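# Lock the syringe pump pusher against the plunger

## Task

Move the syringe pump's pusher toward the syringe plunger until it is as near as it can lock, then leave it locked there, without ever pressing the plunger inward (any inward push of the plunger means failure). The pusher is held in racks by two spring-loaded levers: pinch both lever tabs, and slide the pusher only while both levers are disengaged from the racks.

## Robot and tools

ROBOT. Two arms, left_arm and right_arm. left_arm carries a five-finger left hand, right_arm a right hand. Each hand has six motors, always listed in this order: thumb_turn, thumb_bend, index, middle, ring, little.

FRAMES. Scene frame: origin at table-top height midway between the nominal bases, +z up, +x out over the table, left_arm on the +y side. Base poses: left_arm (-0.005, +0.325, 0) m, right_arm (-0.057, -0.451, 0) m, each turned very slightly about z. Hand positions, orientations and velocities in results are given in each arm's own base frame. Fixed cameras use the scene frame. The hand point sits 0.05 m in front of the palm and 0.15 m from the wrist flange along the fingers. Its +z runs along the straight fingers and +y points out of the palm. For the right hand +x points away from the thumb; for the left hand +x points toward the thumb. Straight fingertips reach about 0.06-0.07 m past the point. A bracket on the little-finger side of the wrist can strike things.

ROW LAYOUT. Every row is one flat list of 28 numbers, each in [-1, 1], covering both arms even when only one moves. The left arm's 14 numbers come first, then the right arm's 14. Each arm's 14 are: dx, dy, dz, rx, ry, rz, then thumb_turn, thumb_bend, index, middle, ring, little, then force_limit, speed.
- dx..rz are an offset, not a pose. They are measured from that arm's Hand target at the start of the call, along the Hand target's own axes. 1.0 equals 0.6 m of travel or 180 degrees of turn. rx, ry, rz form a single rotation vector. Sending all six as 0 asks nothing new of that arm.
- The six finger numbers are absolute targets: -1 is open or straight, +1 is closed or curled. For thumb_turn, +1 places the thumb in front of the palm.
- force_limit maps -1 to about 0 N and +1 to 10 N at the fingertip (15 N for the two thumb motors).
- speed maps -1 to nearly zero, reaching full speed at +0.48 and staying there up to +1.
- No finger number means "no change". To keep a hand as it is, resend the eight numbers last carried out for it. If nothing has been sent yet, send its hand_measured values plus hand_force_limit and hand_speed.

TOOLS.
- execute_actions(actions, cameras). actions is a list of actions. Each action holds up to 15 rows, one per 1/30 s step; a short action repeats its last row. Every row in an action is an offset from the pose at that action's start, not from the row before it. Calls chain: a repeated offset moves the arm further. cameras is a list of names, ["all"], or []. An empty actions list returns images.
- move(target, speed, blend, stop_force, zero, blocking, cameras). Moves each hand point along a straight line. target is one 28-number row or up to 15 such rows. All rows are offsets from the Hand targets as they stood when the move began.
  - speed: m/s, from 0.002 to 3.6, default 0.25. Turning is capped at twice this value in rad/s.
  - blend: corner rounding in metres; 0 stops at each target.
  - stop_force: N, from 3 to 120. It ends an arm's path once the push against its motion rises that far above the last zero. It is unreliable while the hand turns, and every row must then carry the same hand numbers.
  - zero (default true): re-zeroes the sensor before the move.
  - blocking=false: returns early; it cannot be combined with stop_force.
  - Moves never avoid obstacles and are capped at 10 s.
- wait(seconds 0-3600): lets time pass without new commands.
- stop: brakes a running move.
- zoom_image(camera, region [x0,y0,x1,y1]): magnifies part of that camera's latest image; region at most 504 x 504 px.
- show_instructions: shows the reference images.
- zero_wrist_force(arm): tares that arm's wrist sensor.
- finished_scene(scene=1): ends the scene; it cannot be undone.
Cameras: cam_head_left, cam_head_right, cam_high, cam_low (504x504), cam_left_wrist, cam_right_wrist (672x504, fisheye).

RESULTS.
- Pose and velocity readings:
  - end_effector_position (m), end_effector_quat_wxyz, and velocities.
  - Hand target: the last commanded pose after clipping. The next offsets count from it, and the hand often rests a little short of it.
  - Joint positions and torques.
- Force readings:
  - Wrist force and Wrist torque in the hand's own axes, plus a peak line.
- Hand readings:
  - hand_measured: motor positions on the -1..1 scale.
  - hand_stopped_by: moving, target, force, stalled or fault.
  - hand_load_n: fingertip load; positive means the finger is being pushed open.
  - hand_force_limit and hand_speed.
- After a move, a "move:" line gives the outcome:
  - done: within 3 mm and 2 degrees of the target.
  - off_target, moving, held or fault.
  - limits=paced: the command was clipped.
  - limits=held: a check held steps back.
- A MOTOR HOT line appears at 70 °C; at 85 °C the arm brakes for 30-60 s.

CONTROL NOTES.
- Commanded orientation is clipped to within 32 degrees of the measured one each step.
- Commands may lag by about 0.09 s or about 0.2 s.
- Keep a wrist away from its own first joint's axis, or the whole arm can swing.
- A clearance check stops the arms from coming too close to each other, but not finger against finger.
- A finger motor starts only when its target changes by 0.002 or more. It stops when it reaches the target or when its load reaches force_limit.
- For gentle closing use speed -0.94 or lower.

AVOID.
- Pushing the plunger in; approach it slowly and stop at the nearest lock position.
- Sliding the pusher while either lever is still engaged.
- Force faults: an outside force of roughly 150 N stops the arm for 10 s.
- Torque faults: contact torque over 133 N m on the shoulder or elbow joints, or 24.9 N m on the wrist joints; also wrist joints deviating more than 0.9 degrees from plan.
- Commanding a target past a firm contact: the arms are stiff.
- Collisions between the arms, slams, and fast contacts.
- Drops, releasing moving parts, and heavy squeezes on the fingers.

Each tool is called after "Request:" by a JSON object that holds its "method" and its "body", one argument or row to a line.

Reference images:

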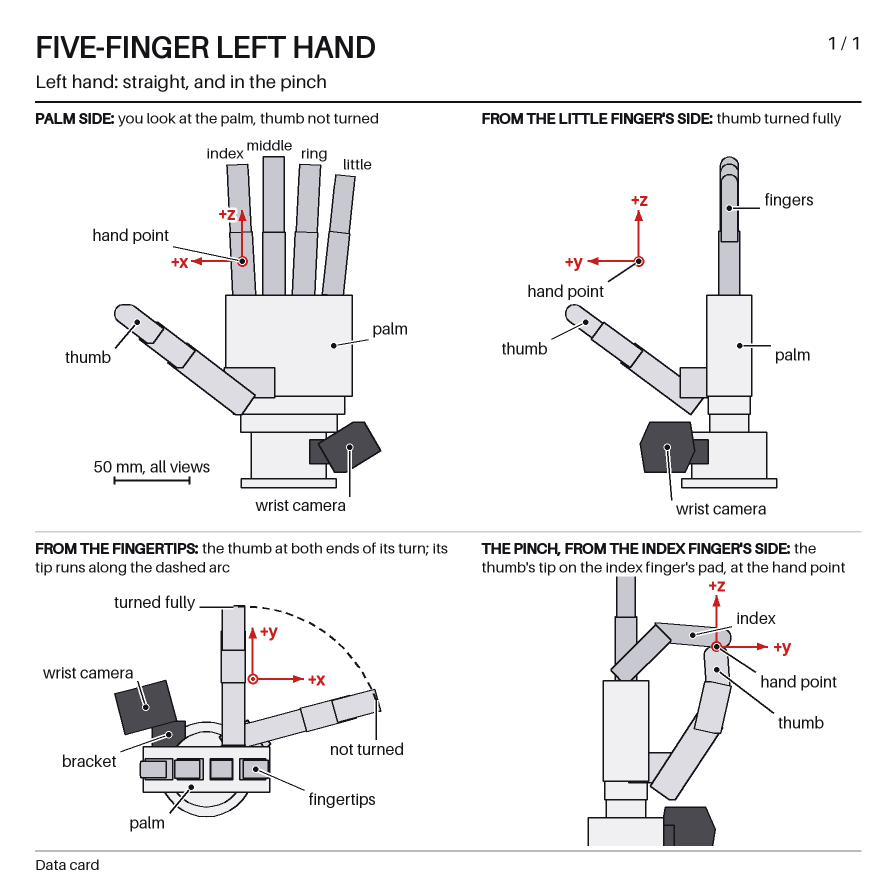

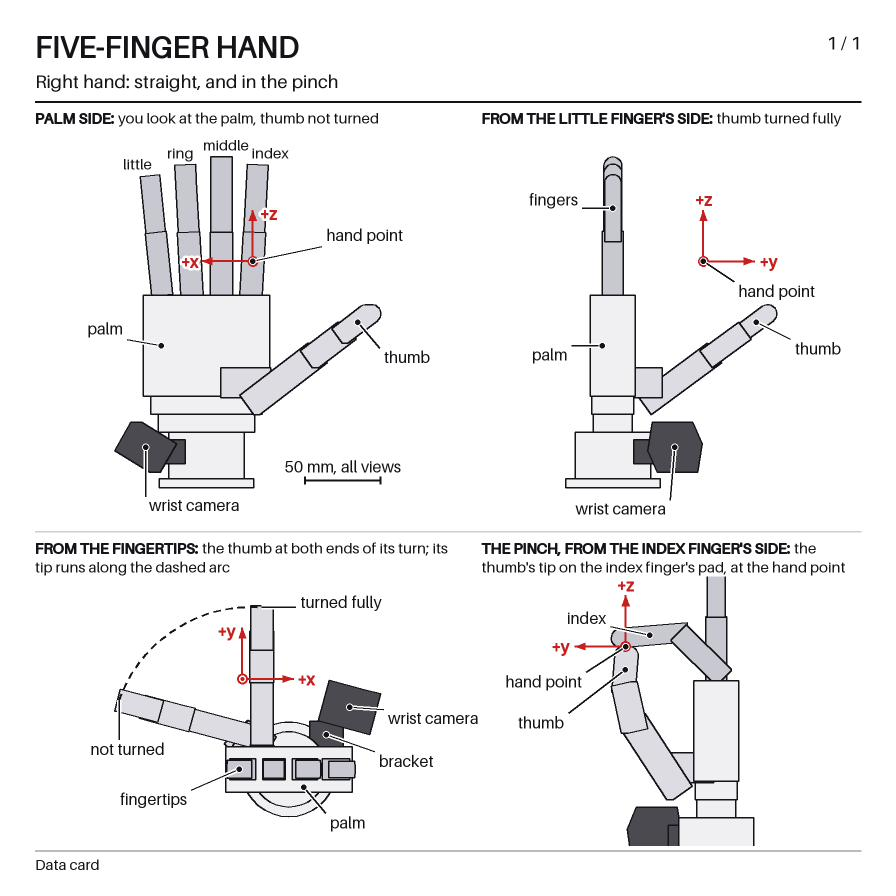

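## Session

Request:
{"method": "execute_actions", "body": {
  "actions": []
}}

Scene clock: 0.00 s.
left_arm: end_effector_position=(+0.5100, +0.1085, +0.2359) hand_measured=(-1.000, -1.000, -1.000, -1.000, -1.000, -1.000) hand_load_n=(+0.0, +0.0, +0.0, +0.0, +0.0, +0.0) hand_stopped_by=(target, target, target, target, target, target) hand_force_limit=0.00 hand_speed=-0.80 end_effector_quat_wxyz=(+0.285, +0.874, -0.003, +0.394) | right_arm: end_effector_position=(+0.6140, +0.2385, +0.1983) hand_measured=(-1.000, -1.000, -1.000, -1.000, -1.000, -1.000) hand_load_n=(+0.0, +0.5, +0.0, +0.0, +0.0, +0.0) hand_stopped_by=(target, target, target, target, target, target) hand_force_limit=0.00 hand_speed=-0.80 end_effector_quat_wxyz=(-0.087, +0.924, +0.361, +0.094)
Joint positions: left_arm=[4.153 -2.047 -1.735 2.1 -0.56 2.651] | right_arm=[0.19 -0.754 0.715 1.454 1.365 1.031]
Joint velocities: within noise
Joint torques (N m): no reading
Wrist force (N): no reading
Wrist torque (N m): no reading
Wrist force, peak (N): no reading
Hand target: left_arm +0.5100, +0.1085, +0.2359; +0.285, +0.874, -0.003, +0.394 | right_arm +0.6140, +0.2385, +0.1983; -0.087, +0.924, +0.361, +0.094

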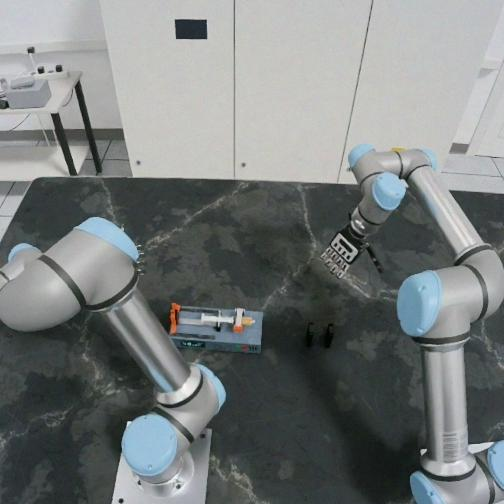

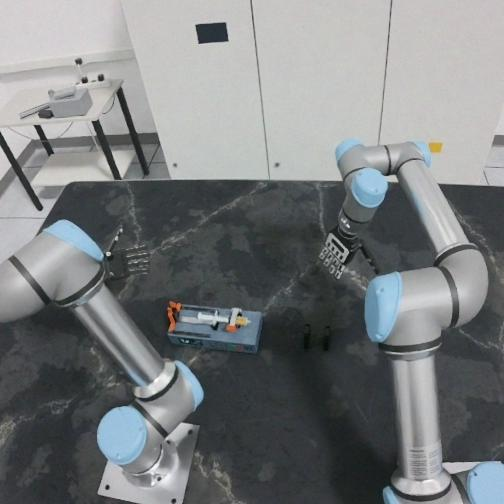

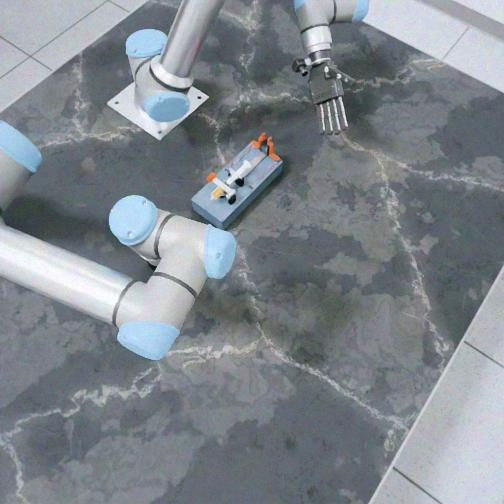

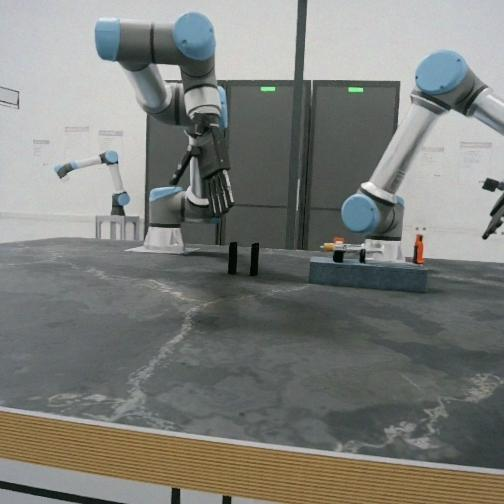

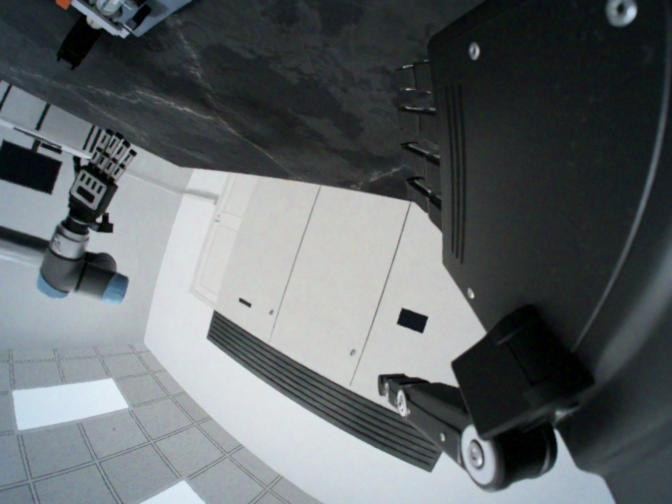

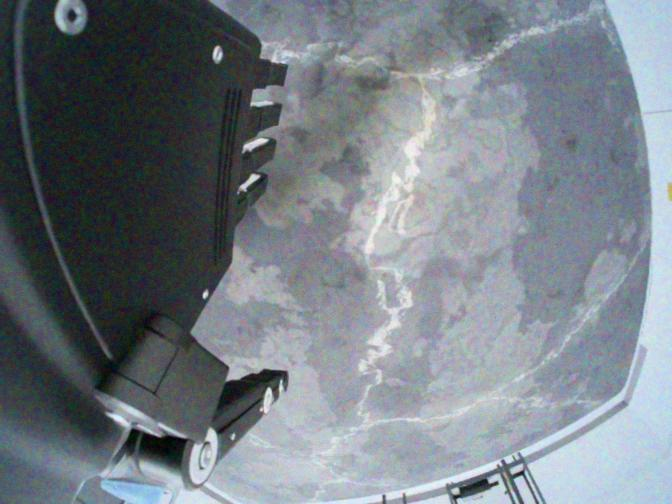

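Request:
{"method": "zoom_image", "body": {
  "camera": "cam_head_left",
  "region": [155, 285, 275, 365]
}}

Request:
{"method": "zoom_image", "body": {
  "camera": "cam_head_right",
  "region": [155, 285, 275, 365]
}}

Request:
{"method": "zoom_image", "body": {
  "camera": "cam_high",
  "region": [180, 125, 300, 235]
}}

Request:
{"method": "zoom_image", "body": {
  "camera": "cam_low",
  "region": [300, 220, 440, 300]
}}

Scaled by 4.200 from the camera's image (finer frame: 720x720).

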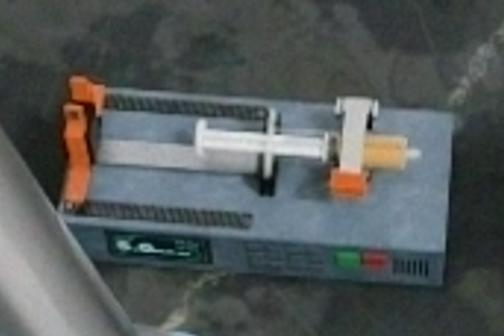

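Scaled by 4.200 from the camera's image (finer frame: 720x720).

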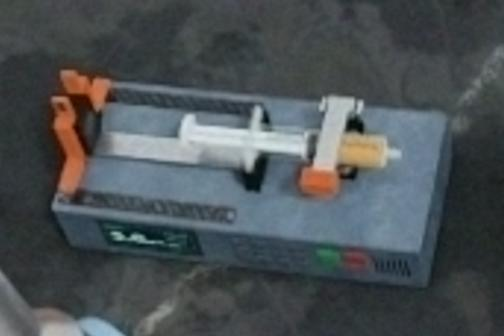

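Scaled by 4.200 from the camera's image (finer frame: 720x720).

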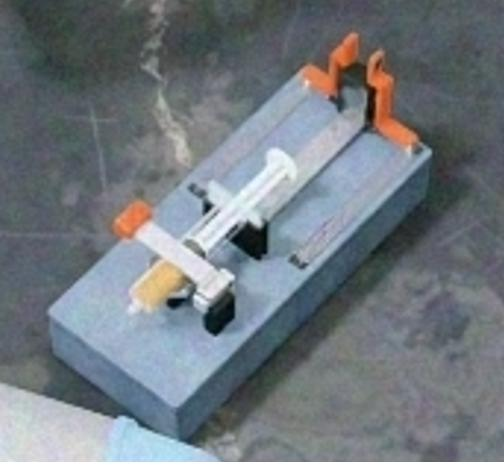

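Scaled by 3.600 from the camera's image (finer frame: 720x720).

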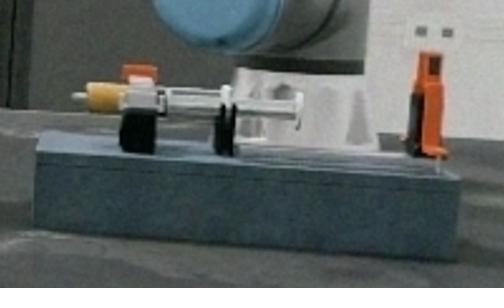

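Request:
{"method": "move", "body": {
  "target": [-0.0762,0.1647,-0.1475,-0.0589,-0.3514,0.4546,-1,-1,-1,-1,-1,-1,0,-0.8,0,0,0,0,0,0,-1,-1,-1,-1,-1,-1,0,-0.8],
  "speed": 0.25,
  "cameras": ["all"]
}}

Scene clock: 74.27 s.
left_arm: end_effector_position=(+0.3950, +0.0598, +0.3000) hand_measured=(-1.000, -1.000, -1.000, -1.000, -1.000, -1.000) hand_load_n=(+0.0, +0.0, +0.0, +0.0, +0.5, +0.0) hand_stopped_by=(target, target, target, target, target, target) hand_force_limit=0.00 hand_speed=-0.80 end_effector_quat_wxyz=(+0.000, +0.703, -0.712, +0.000) | right_arm: end_effector_position=(+0.6140, +0.2385, +0.1983) hand_measured=(-1.000, -1.000, -1.000, -1.000, -1.000, -1.000) hand_load_n=(+0.0, +0.0, +0.0, +0.0, +0.0, +0.0) hand_stopped_by=(target, target, target, target, target, target) hand_force_limit=0.00 hand_speed=-0.80 end_effector_quat_wxyz=(-0.087, +0.924, +0.361, +0.094)
Joint positions: left_arm=[3.628 -1.937 -1.227 1.594 -1.571 3.64] | right_arm=[0.19 -0.754 0.715 1.454 1.365 1.031]
Joint torques (N m): left_arm=[4.09 22.78 19.13 -4.96 0.45 -0.51] | right_arm=[0.76 -52.03 -19.33 2.01 -0.06 0.11]
Wrist force (N): left_arm=[-1.2 0.1 -0.4] | right_arm=[0.3 0.0 -0.2]
Wrist torque (N m): left_arm=[0.09 -0.02 0.16] | right_arm=[0.01 -0.05 0.03]
Wrist force, peak (N): left_arm=[-1.2 0.4 -0.4] | right_arm=[0.1 0.7 0.3]
Hand target: left_arm +0.3950, +0.0598, +0.3000; +0.000, +0.703, -0.712, +0.000 | right_arm +0.6140, +0.2385, +0.1983; -0.087, +0.924, +0.361, +0.094
Off the commanded pose: left_arm 0.000 m, 0 deg | right_arm 0.000 m, 0 deg.
move: done
cam_left_wrist: T_world_to_cam=[[0.96658, -0.25518, 0.02459, -0.37658], [-0.23295, -0.83418, 0.49987, -0.01179], [-0.10705, -0.48889, -0.86575, 0.44338]] pos_world=[0.40871, 0.11084, 0.39901]

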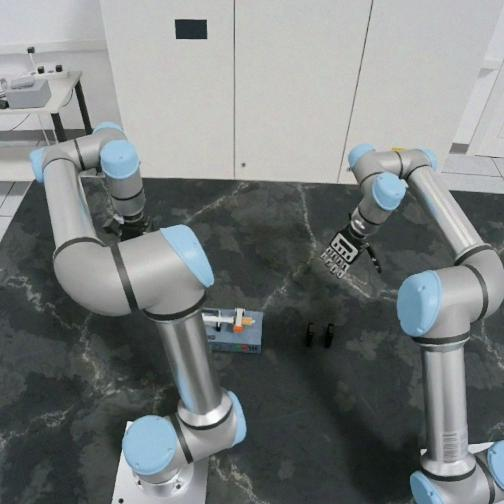

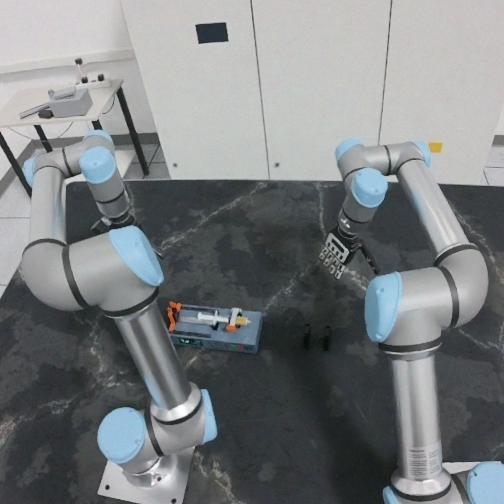

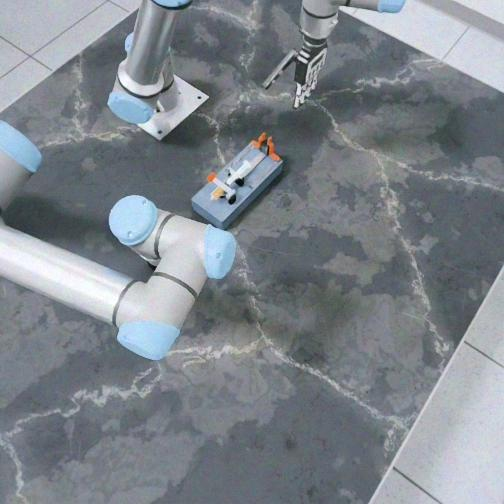

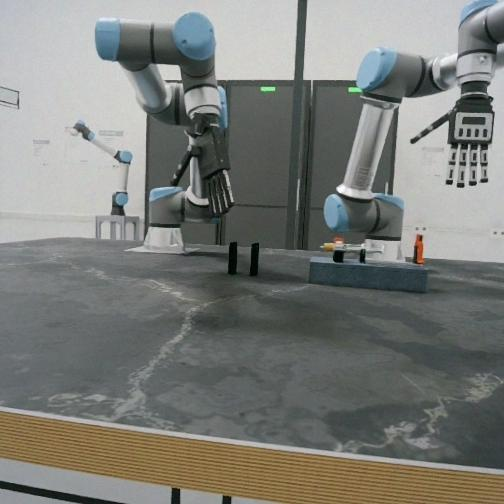

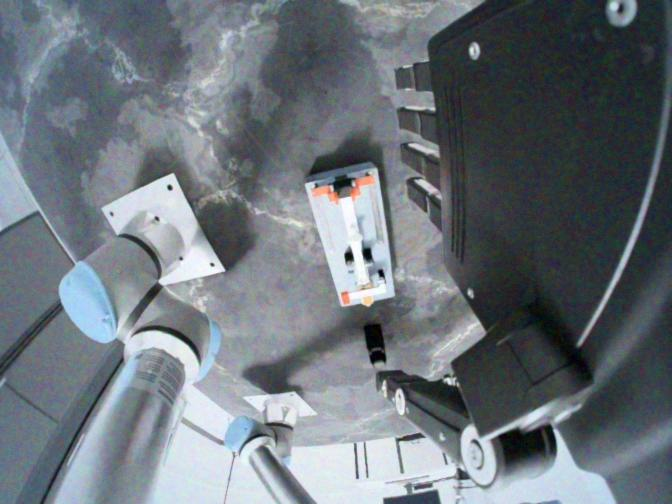

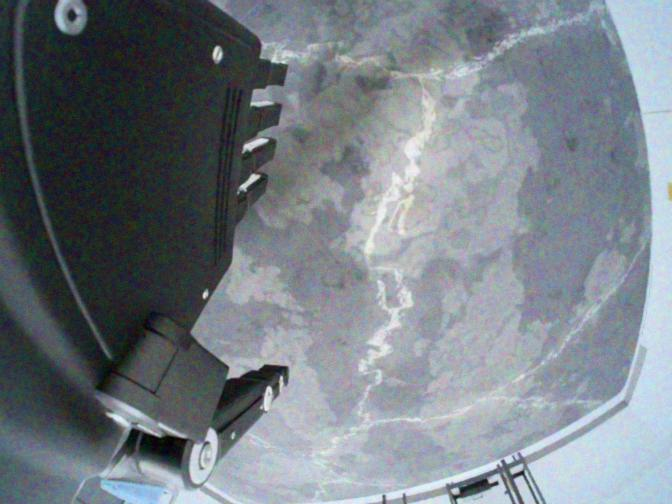

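Request:
{"method": "zoom_image", "body": {
  "camera": "cam_left_wrist",
  "region": [290, 155, 410, 315]
}}

Scaled by 3.150 from the camera's image (finer frame: 960x720).

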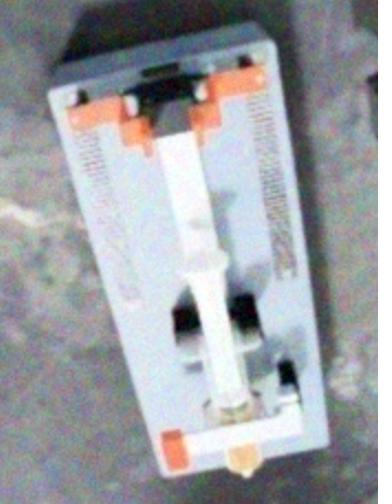

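Request:
{"method": "move", "body": {
  "target": [-0.1,0,0.3,0,0,0,-1,-1,-1,-1,-1,-1,0,-0.8,0,0,0,0,0,0,-1,-1,-1,-1,-1,-1,0,-0.8],
  "speed": 0.2,
  "cameras": ["cam_left_wrist","cam_head_right"]
}}

Request:
{"method": "zoom_image", "body": {
  "camera": "cam_left_wrist",
  "region": [230, 100, 430, 250]
}}

Request:
{"method": "zoom_image", "body": {
  "camera": "cam_left_wrist",
  "region": [230, 240, 430, 390]
}}

Scene clock: 94.50 s.
left_arm: end_effector_position=(+0.3957, +0.1199, +0.1200) hand_measured=(-1.000, -1.000, -1.000, -1.000, -1.000, -1.000) hand_load_n=(+0.0, +0.0, +0.0, +0.0, +0.0, +0.0) hand_stopped_by=(target, target, target, target, target, target) hand_force_limit=0.00 hand_speed=-0.80 end_effector_quat_wxyz=(+0.000, +0.703, -0.712, +0.000) | right_arm: end_effector_position=(+0.6140, +0.2385, +0.1983) hand_measured=(-1.000, -1.000, -1.000, -1.000, -1.000, -1.000) hand_load_n=(+0.0, +0.0, +0.0, +0.0, +0.0, +0.0) hand_stopped_by=(target, target, target, target, target, target) hand_force_limit=0.00 hand_speed=-0.80 end_effector_quat_wxyz=(-0.087, +0.924, +0.361, +0.094)
Joint positions: left_arm=[3.74 -2.074 -1.5 2.004 -1.571 3.753] | right_arm=[0.19 -0.754 0.715 1.454 1.365 1.031]
Joint torques (N m): left_arm=[-12.5 47.42 20.21 -1.49 1.79 -0.95] | right_arm=[1.84 -50.41 -19.73 2.17 0.03 0.11]
Wrist force (N): left_arm=[-1.0 0.3 -0.6] | right_arm=[0.3 -0.1 0.0]
Wrist torque (N m): left_arm=[0.11 -0.06 0.18] | right_arm=[-0.01 -0.04 0.02]
Wrist force, peak (N): left_arm=[-0.8 0.2 -2.2] | right_arm=[0.5 0.3 -0.2]
Hand target: left_arm +0.3958, +0.1198, +0.1200; +0.000, +0.703, -0.712, +0.000 | right_arm +0.6140, +0.2385, +0.1983; -0.087, +0.924, +0.361, +0.094
Off the commanded pose: left_arm 0.000 m, 0 deg | right_arm 0.000 m, 0 deg.
move: done
cam_left_wrist: T_world_to_cam=[[0.96662, -0.25507, 0.02421, -0.35747], [-0.23264, -0.83416, 0.50006, 0.12823], [-0.10736, -0.489, -0.86565, 0.31707]] pos_world=[0.40941, 0.17083, 0.21901]
Images, in order (width x height): cam_head_right 504x504, cam_left_wrist 672x504.

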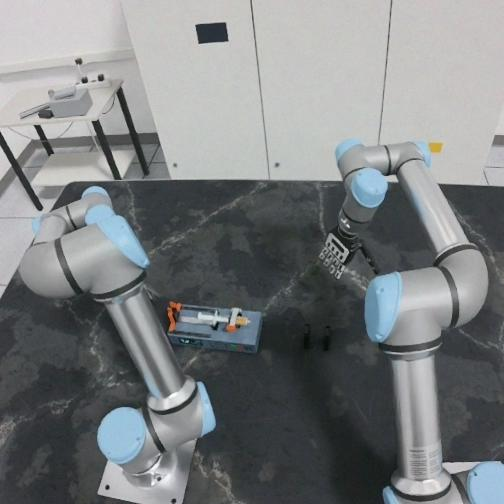

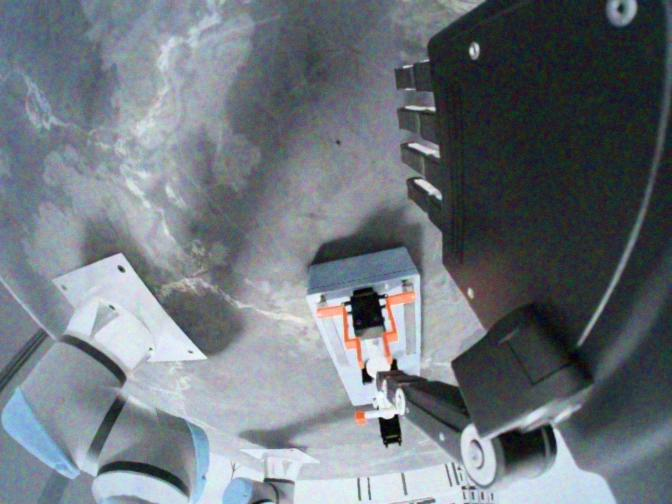

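Scaled by 2.520 from the camera's image (finer frame: 960x720).

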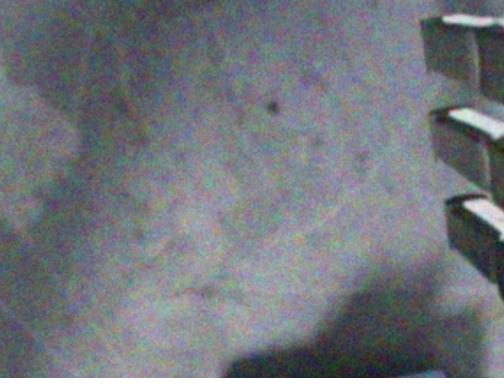

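Scaled by 2.520 from the camera's image (finer frame: 960x720).

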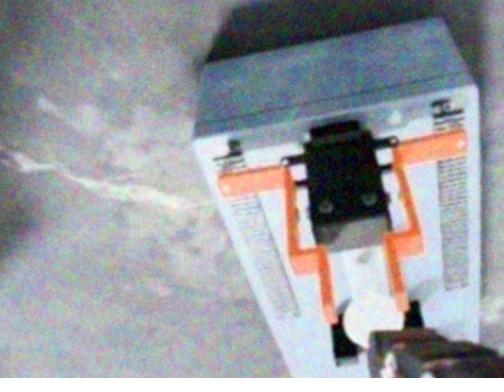

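Request:
{"method": "move", "body": {
  "target": [
    [0.1,0.0555,-0.2,0.25,0,0,-1,-1,-1,-1,-1,-1,0,-0.8,0,0,0,0,0,0,-1,-1,-1,-1,-1,-1,0,-0.8],
    [0.2025,0.0555,-0.02,0.25,0,0,-1,-1,-1,-1,-1,-1,0,-0.8,0,0,0,0,0,0,-1,-1,-1,-1,-1,-1,0,-0.8]
  ],
  "speed": 0.2,
  "blend": [0.03,0],
  "cameras": ["cam_left_wrist","cam_head_right","cam_low"]
}}

Request:
{"method": "zoom_image", "body": {
  "camera": "cam_left_wrist",
  "region": [200, 150, 400, 350]
}}

Scene clock: 238.87 s.
left_arm: end_effector_position=(+0.3609, -0.0012, +0.1320) hand_measured=(-1.000, -1.000, -1.000, -1.000, -1.000, -1.000) hand_load_n=(+0.0, +0.0, +0.0, +0.0, +0.0, +0.0) hand_stopped_by=(target, target, target, target, target, target) hand_force_limit=0.00 hand_speed=-0.80 end_effector_quat_wxyz=(-0.269, +0.649, -0.658, +0.272) | right_arm: end_effector_position=(+0.6140, +0.2385, +0.1983) hand_measured=(-1.000, -1.000, -1.000, -1.000, -1.000, -1.000) hand_load_n=(+0.0, +0.0, +0.5, +0.0, +0.0, +0.0) hand_stopped_by=(target, target, target, target, target, target) hand_force_limit=0.00 hand_speed=-0.80 end_effector_quat_wxyz=(-0.087, +0.924, +0.361, +0.094)
Joint positions: left_arm=[3.9 -1.366 -2.221 2.638 -1.055 3.744] | right_arm=[0.19 -0.754 0.715 1.454 1.365 1.031]
Joint torques (N m): left_arm=[3.7 23.24 8.62 0.72 2.64 -0.12] | right_arm=[1.47 -52.48 -20.15 2.29 -0.01 -0.12]
Wrist force (N): left_arm=[-1.3 0.4 -1.2] | right_arm=[0.1 0.1 -0.3]
Wrist torque (N m): left_arm=[0.30 -0.04 0.02] | right_arm=[0.03 -0.01 0.02]
Wrist force, peak (N): left_arm=[-1.5 0.0 -1.8] | right_arm=[0.3 0.6 0.2]
Hand target: left_arm +0.3609, -0.0012, +0.1320; -0.269, +0.649, -0.657, +0.272 | right_arm +0.6140, +0.2385, +0.1983; -0.087, +0.924, +0.361, +0.094
Off the commanded pose: left_arm 0.000 m, 0 deg | right_arm 0.000 m, 0 deg.
move: done
cam_left_wrist: T_world_to_cam=[[0.6654, -0.25136, 0.70289, -0.33584], [-0.52136, -0.83038, 0.1966, 0.15742], [0.53425, -0.49728, -0.68359, 0.00892]] pos_world=[0.30078, 0.05073, 0.21121]
Images, in order (width x height): cam_head_right 504x504, cam_low 504x504, cam_left_wrist 672x504.

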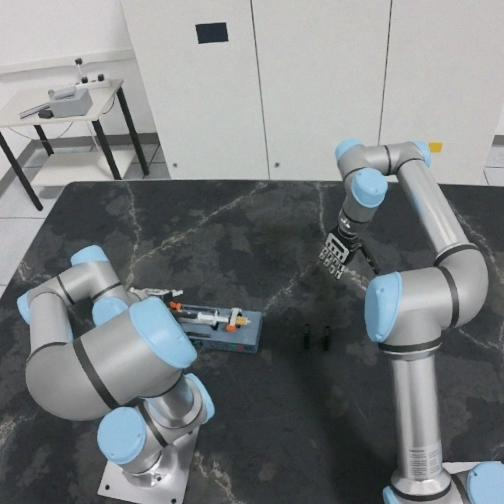

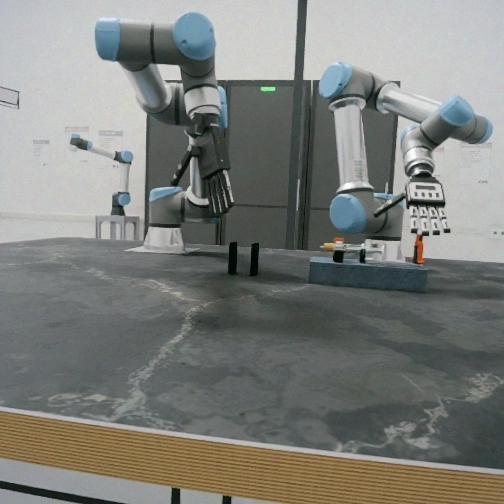

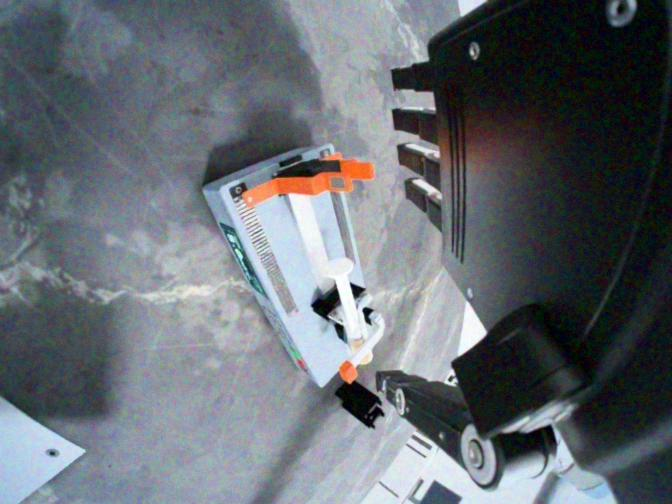

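Scaled by 2.520 from the camera's image (finer frame: 960x720).

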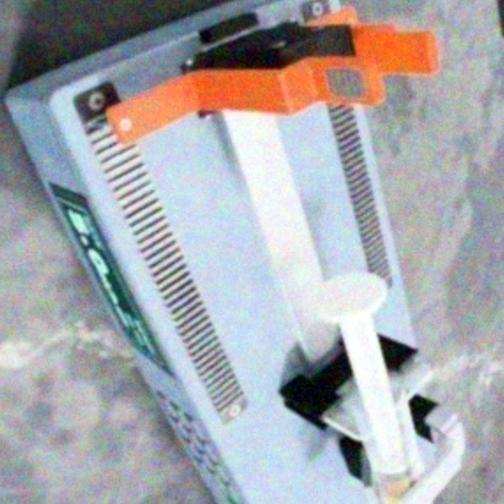

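Request:
{"method": "zoom_image", "body": {
  "camera": "cam_left_wrist",
  "region": [200, 140, 390, 240]
}}

Request:
{"method": "zoom_image", "body": {
  "camera": "cam_left_wrist",
  "region": [290, 140, 380, 210]
}}

Scaled by 2.653 from the camera's image (finer frame: 960x720).

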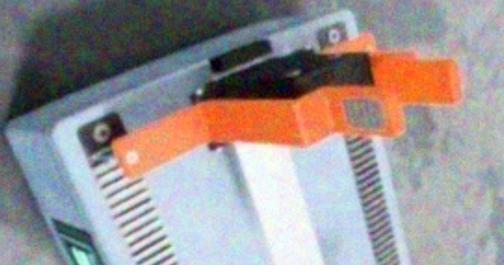

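Scaled by 5.600 from the camera's image (finer frame: 960x720).

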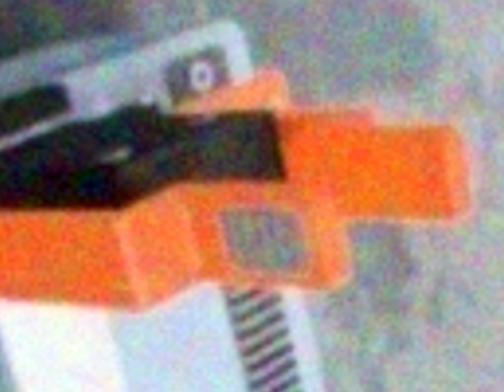

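Request:
{"method": "zoom_image", "body": {
  "camera": "cam_left_wrist",
  "region": [225, 180, 305, 250]
}}

Request:
{"method": "zoom_image", "body": {
  "camera": "cam_left_wrist",
  "region": [240, 240, 320, 320]
}}

Request:
{"method": "zoom_image", "body": {
  "camera": "cam_left_wrist",
  "region": [310, 170, 380, 260]
}}

Scaled by 6.300 from the camera's image (finer frame: 960x720).

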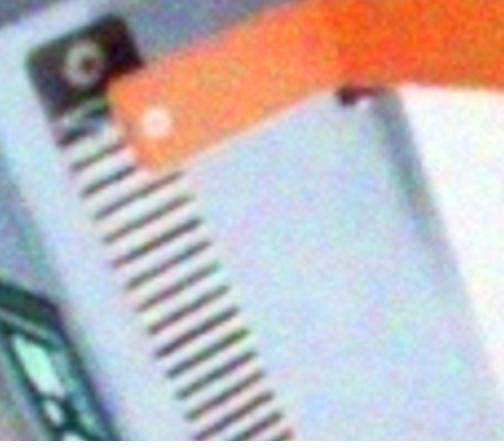

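Scaled by 6.300 from the camera's image (finer frame: 960x720).

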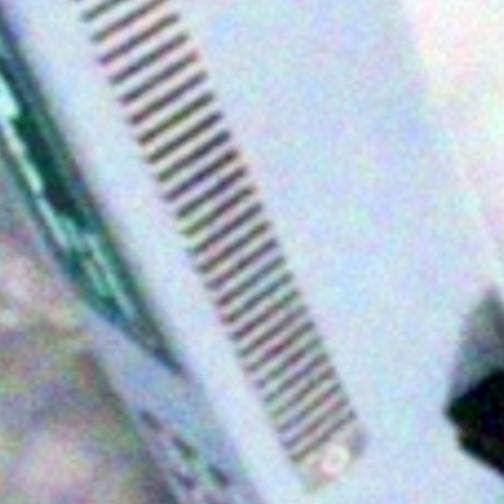

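Scaled by 5.600 from the camera's image (finer frame: 960x720).

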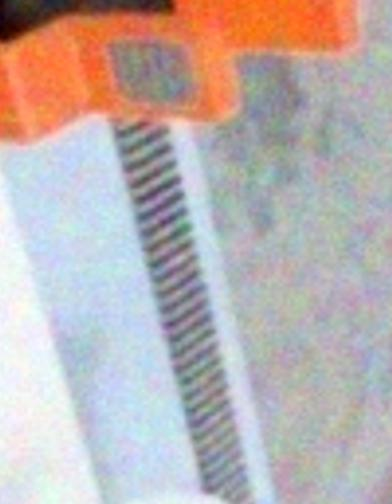

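Request:
{"method": "move", "body": {
  "target": [-0.0123,-0.1178,-0.0472,0.1111,0,0,1,-0.34,-0.34,-1,-1,-1,0,-0.3,0,0,0,0,0,0,-1,-1,-1,-1,-1,-1,0,-0.8],
  "speed": 0.2,
  "cameras": ["cam_left_wrist","cam_head_right","cam_low"]
}}

Scene clock: 324.60 s.
left_arm: end_effector_position=(+0.3910, +0.0058, +0.2020) hand_measured=(+1.000, -0.340, -0.340, -1.000, -1.000, -1.000) hand_load_n=(+0.0, +0.0, +0.0, +0.0, +0.0, +0.0) hand_stopped_by=(target, target, target, target, target, target) hand_force_limit=0.00 hand_speed=-0.30 end_effector_quat_wxyz=(-0.378, +0.592, -0.600, +0.382) | right_arm: end_effector_position=(+0.6140, +0.2385, +0.1983) hand_measured=(-1.000, -1.000, -1.000, -1.000, -1.000, -1.000) hand_load_n=(+0.0, +0.0, +0.0, +0.0, +0.0, +0.0) hand_stopped_by=(target, target, target, target, target, target) hand_force_limit=0.00 hand_speed=-0.80 end_effector_quat_wxyz=(-0.087, +0.924, +0.361, +0.094)
Joint positions: left_arm=[4.102 -1.156 -2.276 2.74 -0.723 3.698] | right_arm=[0.19 -0.754 0.715 1.454 1.365 1.031]
Joint torques (N m): left_arm=[-12.31 -12.15 28.39 -3.15 2.76 -0.2] | right_arm=[1.05 -52.25 -20.03 2.25 -0.09 -0.06]
Wrist force (N): left_arm=[-1.2 0.9 -1.5] | right_arm=[0.1 0.3 -0.6]
Wrist torque (N m): left_arm=[0.46 -0.06 0.00] | right_arm=[0.06 0.00 0.02]
Wrist force, peak (N): left_arm=[-1.5 0.9 -1.4] | right_arm=[0.4 0.3 -0.5]
Hand target: left_arm +0.3910, +0.0058, +0.2020; -0.377, +0.592, -0.600, +0.382 | right_arm +0.6140, +0.2385, +0.1983; -0.087, +0.924, +0.361, +0.094
Off the commanded pose: left_arm 0.000 m, 0 deg | right_arm 0.000 m, 0 deg.
move: done
cam_left_wrist: T_world_to_cam=[[0.38465, -0.24787, 0.88916, -0.33111], [-0.55772, -0.82997, 0.0099, 0.21707], [0.73552, -0.49972, -0.45749, -0.08017]] pos_world=[0.30739, 0.05803, 0.25558]
Images, in order (width x height): cam_head_right 504x504, cam_low 504x504, cam_left_wrist 672x504.

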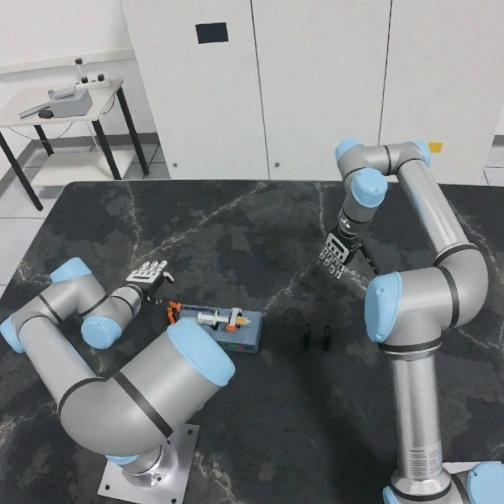

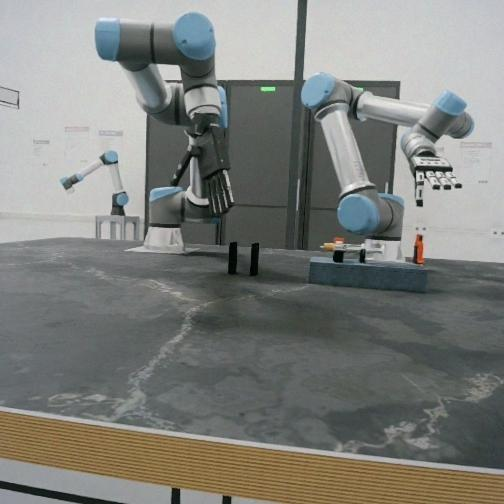

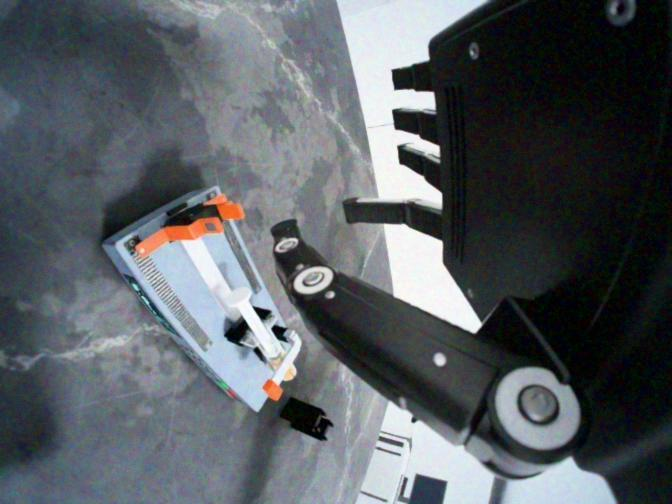

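Request:
{"method": "zoom_image", "body": {
  "camera": "cam_left_wrist",
  "region": [260, 170, 380, 290]
}}

Request:
{"method": "zoom_image", "body": {
  "camera": "cam_left_wrist",
  "region": [120, 175, 260, 275]
}}

Scaled by 4.200 from the camera's image (finer frame: 960x720).

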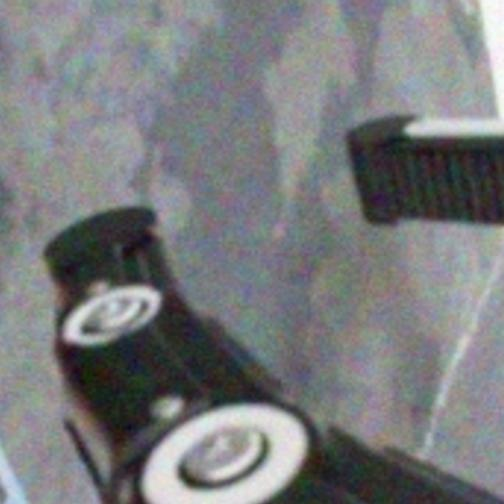

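Scaled by 3.600 from the camera's image (finer frame: 960x720).

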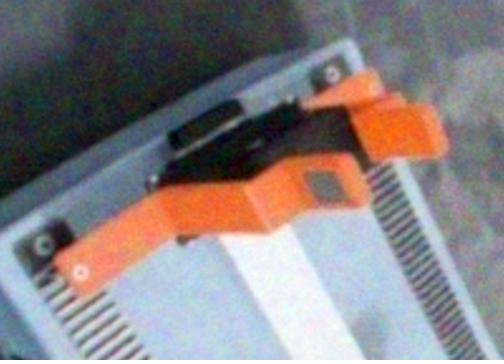

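Request:
{"method": "move", "body": {
  "target": [0.0013,-0.001,0.0021,0,-0.0755,-0.0352,1,-0.34,-0.34,-1,-1,-1,0,-0.3,0,0,0,0,0,0,-1,-1,-1,-1,-1,-1,0,-0.8],
  "speed": 0.2,
  "cameras": ["cam_left_wrist"]
}}

Scene clock: 374.50 s.
left_arm: end_effector_position=(+0.3924, +0.0050, +0.2020) hand_measured=(+1.000, -0.340, -0.340, -1.000, -1.000, -1.000) hand_load_n=(+0.0, +0.0, +0.0, +0.0, +0.0, +0.0) hand_stopped_by=(target, target, target, target, target, target) hand_force_limit=0.00 hand_speed=-0.30 end_effector_quat_wxyz=(-0.424, +0.666, -0.518, +0.330) | right_arm: end_effector_position=(+0.6140, +0.2385, +0.1983) hand_measured=(-1.000, -1.000, -1.000, -1.000, -1.000, -1.000) hand_load_n=(+0.0, -0.5, +0.0, +0.5, +0.0, +0.0) hand_stopped_by=(target, target, target, target, target, target) hand_force_limit=0.00 hand_speed=-0.80 end_effector_quat_wxyz=(-0.087, +0.924, +0.361, +0.094)
Joint positions: left_arm=[3.841 -1.078 -2.285 2.885 -1.165 3.343] | right_arm=[0.19 -0.754 0.715 1.454 1.365 1.031]
Joint torques (N m): left_arm=[-1.57 -2.42 13.33 -2.53 -1.89 -0.92] | right_arm=[0.06 -52.75 -20.55 2.08 0.19 0.09]
Wrist force (N): left_arm=[-1.2 0.3 -1.6] | right_arm=[0.3 0.5 -0.6]
Wrist torque (N m): left_arm=[0.36 -0.05 0.02] | right_arm=[0.12 -0.02 0.04]
Wrist force, peak (N): left_arm=[-1.6 0.6 -1.6] | right_arm=[0.4 0.5 -0.7]
Hand target: left_arm +0.3923, +0.0050, +0.2020; -0.424, +0.666, -0.518, +0.330 | right_arm +0.6140, +0.2385, +0.1983; -0.087, +0.924, +0.361, +0.094
Off the commanded pose: left_arm 0.000 m, 0 deg | right_arm 0.000 m, 0 deg.
move: done
cam_left_wrist: T_world_to_cam=[[0.43552, -0.14006, 0.88921, -0.35247], [-0.32425, -0.94592, 0.00981, 0.12618], [0.83975, -0.2926, -0.45738, -0.12354]] pos_world=[0.29816, 0.03384, 0.25568]

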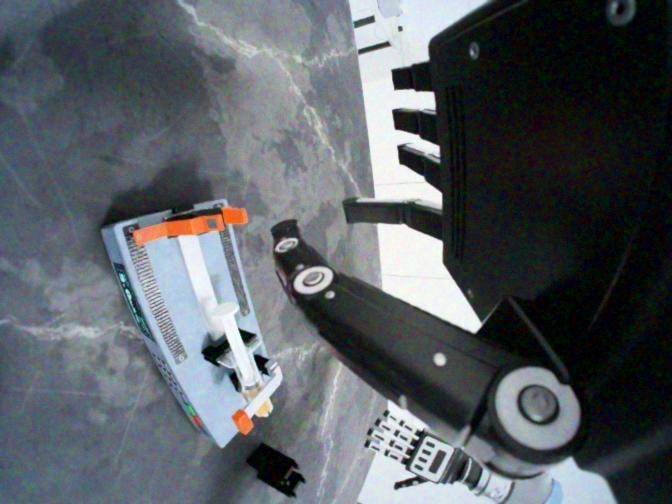

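Request:
{"method": "move", "body": {
  "target": [0,0.1254,0.0585,0,0,0,1,-0.34,-0.34,-1,-1,-1,0,-0.3,0,0,0,0,0,0,-1,-1,-1,-1,-1,-1,0,-0.8],
  "speed": 0.06,
  "stop_force": 6,
  "cameras": ["cam_left_wrist","cam_low","cam_high"]
}}

Request:
{"method": "zoom_image", "body": {
  "camera": "cam_left_wrist",
  "region": [240, 160, 400, 280]
}}

Request:
{"method": "zoom_image", "body": {
  "camera": "cam_low",
  "region": [370, 180, 470, 280]
}}

Scene clock: 386.17 s.
left_arm: end_effector_position=(+0.3924, +0.0050, +0.1190) hand_measured=(+1.000, -0.340, -0.340, -1.000, -1.000, -1.000) hand_load_n=(+0.0, -0.5, +0.0, +0.0, +0.0, +0.0) hand_stopped_by=(target, target, target, target, target, target) hand_force_limit=0.00 hand_speed=-0.30 end_effector_quat_wxyz=(-0.424, +0.666, -0.518, +0.330) | right_arm: end_effector_position=(+0.6140, +0.2385, +0.1983) hand_measured=(-1.000, -1.000, -1.000, -1.000, -1.000, -1.000) hand_load_n=(+0.0, +0.0, +0.0, +0.0, +0.0, +0.0) hand_stopped_by=(target, target, target, target, target, target) hand_force_limit=0.00 hand_speed=-0.80 end_effector_quat_wxyz=(-0.087, +0.924, +0.361, +0.094)
Joint positions: left_arm=[3.841 -1.177 -2.462 3.161 -1.165 3.343] | right_arm=[0.19 -0.754 0.715 1.454 1.365 1.031]
Joint torques (N m): left_arm=[-11.56 15.26 26.69 0.65 -2.04 -1.44] | right_arm=[0.31 -51.77 -20.14 2.16 0.3 0.19]
Wrist force (N): left_arm=[-1.4 0.2 -1.5] | right_arm=[0.1 0.0 -0.5]
Wrist torque (N m): left_arm=[0.34 -0.04 0.06] | right_arm=[0.02 -0.01 0.01]
Wrist force, peak (N): left_arm=[-1.3 0.4 -2.0] | right_arm=[0.6 0.6 -0.5]
Hand target: left_arm +0.3924, +0.0050, +0.1190; -0.424, +0.666, -0.518, +0.330 | right_arm +0.6140, +0.2385, +0.1983; -0.087, +0.924, +0.361, +0.094
Off the commanded pose: left_arm 0.000 m, 0 deg | right_arm 0.000 m, 0 deg.
move: done
cam_left_wrist: T_world_to_cam=[[0.43572, -0.13979, 0.88916, -0.27864], [-0.32403, -0.94599, 0.01005, 0.12689], [0.83974, -0.2925, -0.45748, -0.16153]] pos_world=[0.29817, 0.03384, 0.17258]
Images, in order (width x height): cam_high 504x504, cam_low 504x504, cam_left_wrist 672x504.

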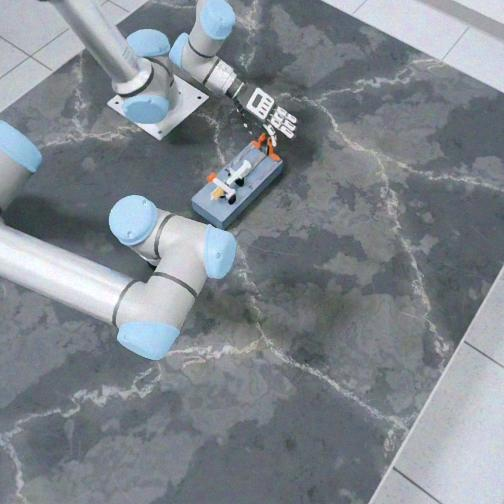

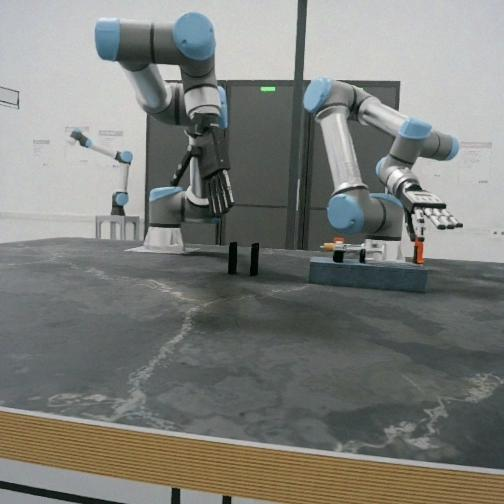

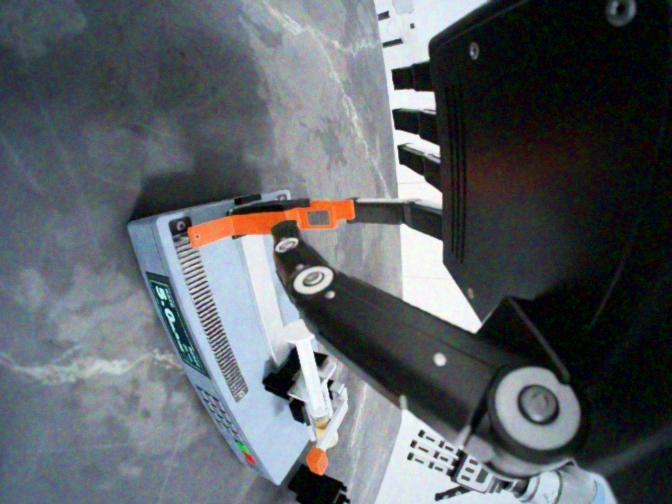

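Scaled by 3.150 from the camera's image (finer frame: 960x720).

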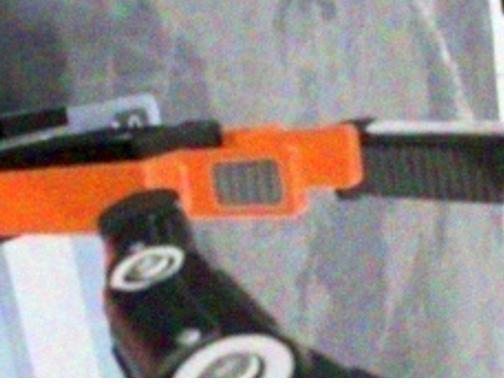

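Scaled by 5.040 from the camera's image (finer frame: 720x720).

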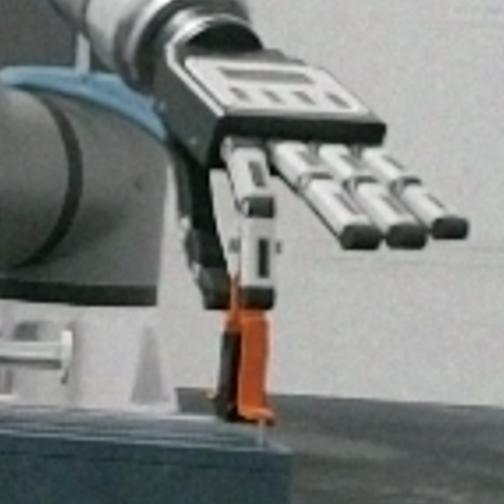

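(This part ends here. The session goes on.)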